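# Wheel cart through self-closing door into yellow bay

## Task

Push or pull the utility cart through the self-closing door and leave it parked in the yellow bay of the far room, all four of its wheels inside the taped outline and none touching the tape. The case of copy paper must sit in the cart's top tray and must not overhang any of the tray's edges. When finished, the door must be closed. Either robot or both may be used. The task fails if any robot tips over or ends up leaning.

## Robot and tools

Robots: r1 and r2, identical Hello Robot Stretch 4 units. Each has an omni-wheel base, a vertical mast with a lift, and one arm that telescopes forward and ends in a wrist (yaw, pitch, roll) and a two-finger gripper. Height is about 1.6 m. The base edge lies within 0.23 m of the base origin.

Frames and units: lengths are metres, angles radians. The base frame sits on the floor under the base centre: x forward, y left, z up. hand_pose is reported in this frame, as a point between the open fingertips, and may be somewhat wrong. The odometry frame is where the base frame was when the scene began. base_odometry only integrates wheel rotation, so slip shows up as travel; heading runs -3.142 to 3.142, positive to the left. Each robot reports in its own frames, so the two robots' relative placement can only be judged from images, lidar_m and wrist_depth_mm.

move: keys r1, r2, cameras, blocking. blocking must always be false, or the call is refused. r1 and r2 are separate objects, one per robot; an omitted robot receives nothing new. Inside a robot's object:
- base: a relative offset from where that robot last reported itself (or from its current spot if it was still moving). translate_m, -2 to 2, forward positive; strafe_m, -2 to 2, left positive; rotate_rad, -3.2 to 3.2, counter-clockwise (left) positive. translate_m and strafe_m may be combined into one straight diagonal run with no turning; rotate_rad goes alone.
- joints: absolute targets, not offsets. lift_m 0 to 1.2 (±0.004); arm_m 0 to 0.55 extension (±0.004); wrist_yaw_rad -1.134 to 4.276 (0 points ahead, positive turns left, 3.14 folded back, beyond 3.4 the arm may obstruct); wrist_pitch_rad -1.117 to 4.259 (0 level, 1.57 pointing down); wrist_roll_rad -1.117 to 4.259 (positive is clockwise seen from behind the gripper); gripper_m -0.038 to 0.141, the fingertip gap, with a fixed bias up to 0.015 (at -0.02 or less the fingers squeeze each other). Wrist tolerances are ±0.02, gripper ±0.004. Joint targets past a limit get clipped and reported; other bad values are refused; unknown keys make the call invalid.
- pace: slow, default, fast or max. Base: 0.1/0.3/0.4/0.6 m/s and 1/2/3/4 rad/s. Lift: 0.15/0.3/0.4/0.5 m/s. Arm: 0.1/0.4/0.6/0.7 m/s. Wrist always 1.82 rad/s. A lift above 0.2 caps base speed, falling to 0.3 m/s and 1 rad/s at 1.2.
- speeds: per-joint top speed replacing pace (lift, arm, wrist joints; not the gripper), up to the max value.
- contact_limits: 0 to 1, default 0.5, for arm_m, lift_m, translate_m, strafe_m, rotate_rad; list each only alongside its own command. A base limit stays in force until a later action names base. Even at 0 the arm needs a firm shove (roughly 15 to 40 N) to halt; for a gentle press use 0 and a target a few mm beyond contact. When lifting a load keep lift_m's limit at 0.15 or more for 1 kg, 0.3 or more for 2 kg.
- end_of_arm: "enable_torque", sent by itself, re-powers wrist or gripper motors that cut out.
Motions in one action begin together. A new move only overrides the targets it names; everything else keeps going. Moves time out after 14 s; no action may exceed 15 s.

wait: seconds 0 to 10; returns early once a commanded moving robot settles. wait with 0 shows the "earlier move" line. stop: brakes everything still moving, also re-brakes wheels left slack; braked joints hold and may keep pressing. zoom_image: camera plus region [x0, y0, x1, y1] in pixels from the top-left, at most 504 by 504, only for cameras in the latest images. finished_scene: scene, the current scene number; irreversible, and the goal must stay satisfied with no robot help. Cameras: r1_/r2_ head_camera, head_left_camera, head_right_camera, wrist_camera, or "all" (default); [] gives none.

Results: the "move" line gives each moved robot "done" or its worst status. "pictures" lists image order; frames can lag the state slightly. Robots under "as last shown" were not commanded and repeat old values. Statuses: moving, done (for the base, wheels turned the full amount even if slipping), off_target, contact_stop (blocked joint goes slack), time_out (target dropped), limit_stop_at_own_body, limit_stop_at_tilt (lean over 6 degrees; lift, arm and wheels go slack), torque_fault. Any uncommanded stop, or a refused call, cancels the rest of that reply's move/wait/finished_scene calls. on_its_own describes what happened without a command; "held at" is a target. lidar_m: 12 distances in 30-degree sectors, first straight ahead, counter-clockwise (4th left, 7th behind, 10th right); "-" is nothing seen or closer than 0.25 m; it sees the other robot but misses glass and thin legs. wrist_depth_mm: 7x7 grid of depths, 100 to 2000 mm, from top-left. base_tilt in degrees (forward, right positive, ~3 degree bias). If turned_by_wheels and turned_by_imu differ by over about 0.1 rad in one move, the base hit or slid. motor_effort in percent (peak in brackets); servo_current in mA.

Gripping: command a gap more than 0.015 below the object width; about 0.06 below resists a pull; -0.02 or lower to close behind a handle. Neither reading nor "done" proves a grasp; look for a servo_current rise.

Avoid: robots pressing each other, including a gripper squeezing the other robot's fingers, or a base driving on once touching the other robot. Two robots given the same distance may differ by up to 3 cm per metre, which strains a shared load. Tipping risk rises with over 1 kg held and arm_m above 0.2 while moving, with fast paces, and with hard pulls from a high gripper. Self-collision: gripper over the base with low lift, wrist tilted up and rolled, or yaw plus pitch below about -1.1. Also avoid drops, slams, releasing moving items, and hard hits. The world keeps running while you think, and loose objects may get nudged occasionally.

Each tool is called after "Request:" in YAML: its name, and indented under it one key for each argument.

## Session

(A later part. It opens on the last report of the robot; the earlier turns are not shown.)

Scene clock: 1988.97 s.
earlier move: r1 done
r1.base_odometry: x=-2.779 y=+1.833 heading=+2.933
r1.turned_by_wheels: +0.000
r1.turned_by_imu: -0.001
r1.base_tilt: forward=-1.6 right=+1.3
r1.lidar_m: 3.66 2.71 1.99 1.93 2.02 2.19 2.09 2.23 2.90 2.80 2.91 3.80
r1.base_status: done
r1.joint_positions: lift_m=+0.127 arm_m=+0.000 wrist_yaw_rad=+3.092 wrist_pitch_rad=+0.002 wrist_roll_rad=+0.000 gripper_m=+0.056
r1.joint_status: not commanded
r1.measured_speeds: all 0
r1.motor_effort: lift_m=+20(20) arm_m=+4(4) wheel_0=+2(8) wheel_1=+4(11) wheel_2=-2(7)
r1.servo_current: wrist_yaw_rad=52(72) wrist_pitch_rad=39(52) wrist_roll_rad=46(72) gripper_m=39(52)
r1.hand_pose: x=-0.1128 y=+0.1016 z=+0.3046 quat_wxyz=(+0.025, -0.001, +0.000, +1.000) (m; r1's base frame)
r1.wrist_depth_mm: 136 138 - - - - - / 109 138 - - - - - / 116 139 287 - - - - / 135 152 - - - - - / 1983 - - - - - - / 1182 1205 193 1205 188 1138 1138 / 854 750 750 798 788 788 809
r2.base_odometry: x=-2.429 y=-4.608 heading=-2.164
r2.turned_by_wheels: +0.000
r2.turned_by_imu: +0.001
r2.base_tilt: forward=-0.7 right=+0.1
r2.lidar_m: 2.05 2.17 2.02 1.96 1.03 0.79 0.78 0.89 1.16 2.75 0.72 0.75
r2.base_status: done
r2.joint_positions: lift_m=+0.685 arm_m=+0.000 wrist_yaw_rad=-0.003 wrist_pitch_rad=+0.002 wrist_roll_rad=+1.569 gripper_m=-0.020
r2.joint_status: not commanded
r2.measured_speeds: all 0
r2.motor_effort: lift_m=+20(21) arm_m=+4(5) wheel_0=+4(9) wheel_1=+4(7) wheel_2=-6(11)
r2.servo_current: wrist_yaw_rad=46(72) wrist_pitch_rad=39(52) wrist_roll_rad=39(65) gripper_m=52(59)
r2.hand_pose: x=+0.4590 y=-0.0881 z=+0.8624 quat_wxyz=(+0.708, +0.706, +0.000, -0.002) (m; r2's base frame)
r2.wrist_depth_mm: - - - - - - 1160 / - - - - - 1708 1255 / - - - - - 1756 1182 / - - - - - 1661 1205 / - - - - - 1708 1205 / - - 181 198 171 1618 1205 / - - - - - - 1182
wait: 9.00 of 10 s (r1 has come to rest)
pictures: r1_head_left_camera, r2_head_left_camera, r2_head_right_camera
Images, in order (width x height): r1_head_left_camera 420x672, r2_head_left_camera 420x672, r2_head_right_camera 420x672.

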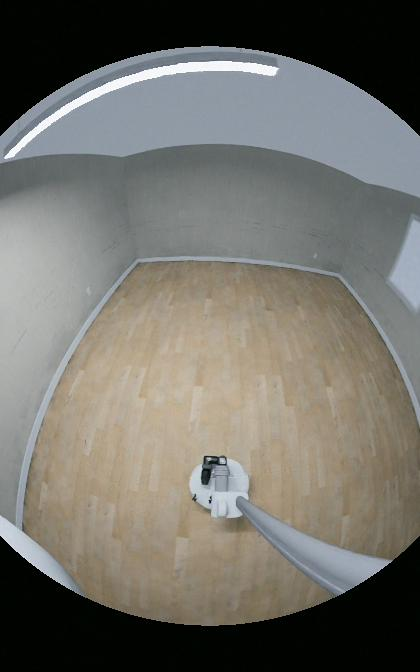

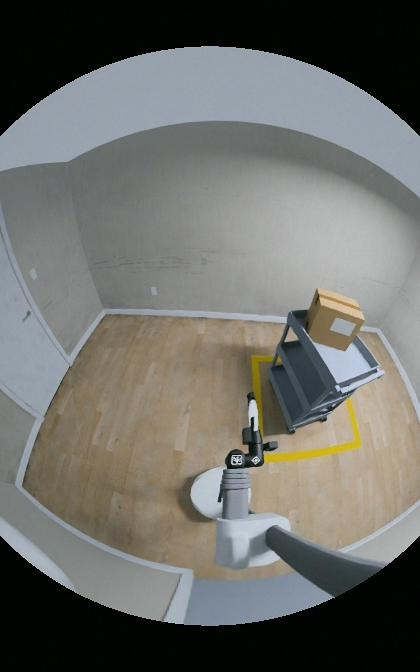

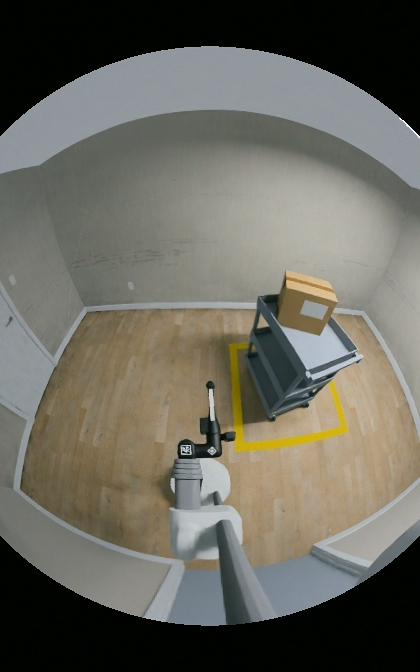

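Request:
wait:
  seconds: 3
  cameras: ["r2_head_left_camera","r2_head_right_camera","r2_head_camera","r1_head_left_camera","r1_head_right_camera"]

Scene clock: 2004.90 s.
r1.base_odometry: x=-2.779 y=+1.833 heading=+2.933
r1.turned_by_wheels: +0.000
r1.turned_by_imu: +0.000
r1.base_tilt: forward=-1.6 right=+1.3
r1.lidar_m: 3.68 2.68 1.98 1.91 2.03 2.17 2.09 2.23 2.89 2.80 2.94 3.78
r1.base_status: done
r1.joint_positions: lift_m=+0.127 arm_m=+0.000 wrist_yaw_rad=+3.092 wrist_pitch_rad=+0.002 wrist_roll_rad=+0.000 gripper_m=+0.056
r1.joint_status: not commanded
r1.measured_speeds: all 0
r1.motor_effort: lift_m=+20(20) arm_m=+4(4) wheel_0=+3(8) wheel_1=+3(11) wheel_2=-2(7)
r1.servo_current: wrist_yaw_rad=65(72) wrist_pitch_rad=46(52) wrist_roll_rad=39(72) gripper_m=39(52)
r1.hand_pose: x=-0.1128 y=+0.1016 z=+0.3046 quat_wxyz=(+0.025, -0.001, +0.000, +1.000) (m; r1's base frame)
r1.wrist_depth_mm: 136 138 - - - - - / 109 138 - - - - - / 116 139 289 - - - - / 134 152 - - - - - / 1921 - - - - - - / 1205 1205 194 1182 187 1160 1138 / 854 750 768 788 788 778 809
r2.base_odometry: x=-2.429 y=-4.608 heading=-2.164
r2.turned_by_wheels: +0.000
r2.turned_by_imu: +0.001
r2.base_tilt: forward=-0.7 right=+0.0
r2.lidar_m: 2.05 2.15 2.05 1.97 1.04 0.76 0.78 0.89 1.18 2.75 0.68 0.76
r2.base_status: done
r2.joint_positions: lift_m=+0.685 arm_m=+0.000 wrist_yaw_rad=-0.003 wrist_pitch_rad=+0.002 wrist_roll_rad=+1.569 gripper_m=-0.020
r2.joint_status: not commanded
r2.measured_speeds: all 0
r2.motor_effort: lift_m=+20(21) arm_m=+4(5) wheel_0=+3(9) wheel_1=+4(7) wheel_2=-6(11)
r2.servo_current: wrist_yaw_rad=46(72) wrist_pitch_rad=39(52) wrist_roll_rad=39(65) gripper_m=52(59)
r2.hand_pose: x=+0.4590 y=-0.0881 z=+0.8624 quat_wxyz=(+0.708, +0.706, +0.000, -0.002) (m; r2's base frame)
r2.wrist_depth_mm: - - - - - - 1160 / - - - - - 1708 1255 / - - - - - 1708 1182 / - - - - - 1756 1229 / - - - - - 1708 1182 / - - 182 198 171 1618 1205 / - - - - - - 1205
wait: 3.00 s; at rest from the start
pictures: r1_head_left_camera, r1_head_right_camera, r2_head_camera, r2_head_left_camera, r2_head_right_camera
Images, in order (width x height): r1_head_left_camera 420x672, r1_head_right_camera 420x672, r2_head_camera 420x560, r2_head_left_camera 420x672, r2_head_right_camera 420x672.

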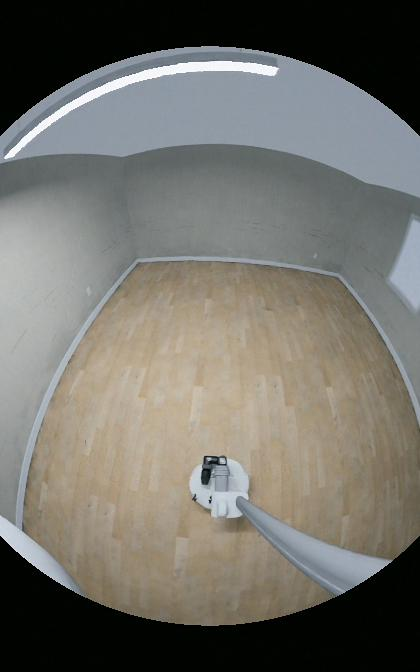

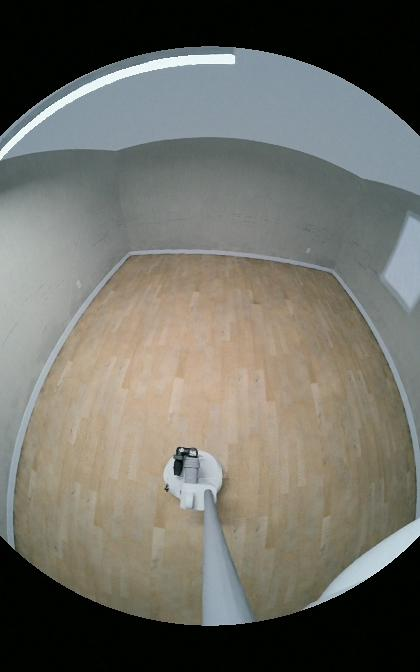

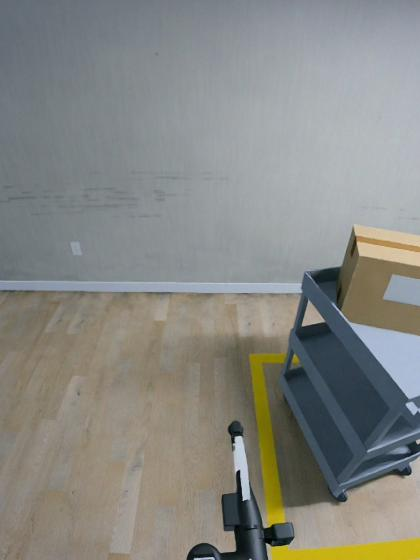

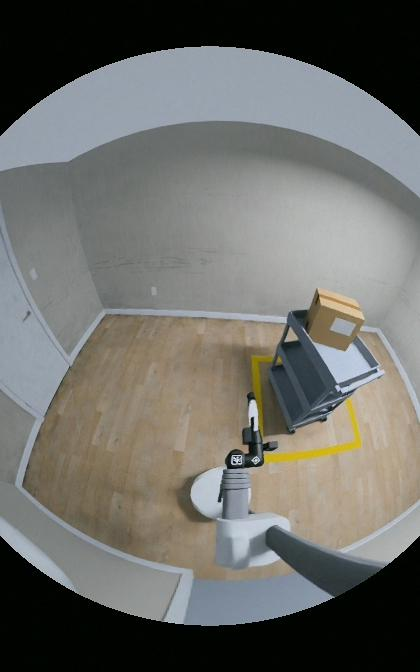

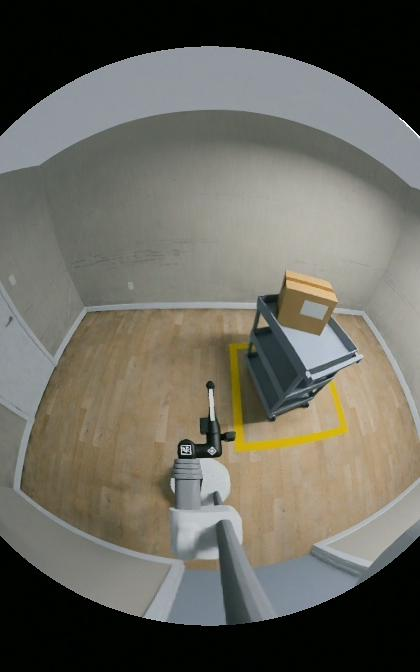

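Request:
zoom_image:
  camera: "r2_head_right_camera"
  region: [220, 250, 400, 460]

Request:
zoom_image:
  camera: "r2_head_right_camera"
  region: [100, 500, 400, 640]

Scaled by 2.400 from the camera's 420x672 image, which has a finer 600x960 frame.

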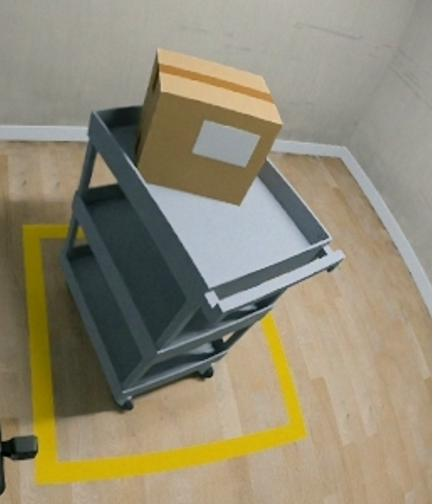

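Scaled by 1.680 from the camera's 420x672 image, which has a finer 600x960 frame.

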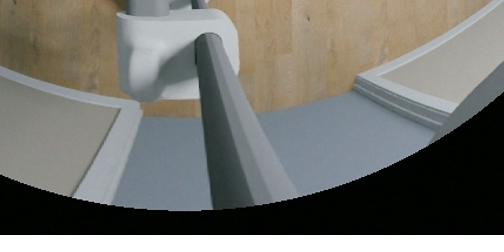

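Request:
finished_scene:
  scene: 1

The scene is finished: the task was done.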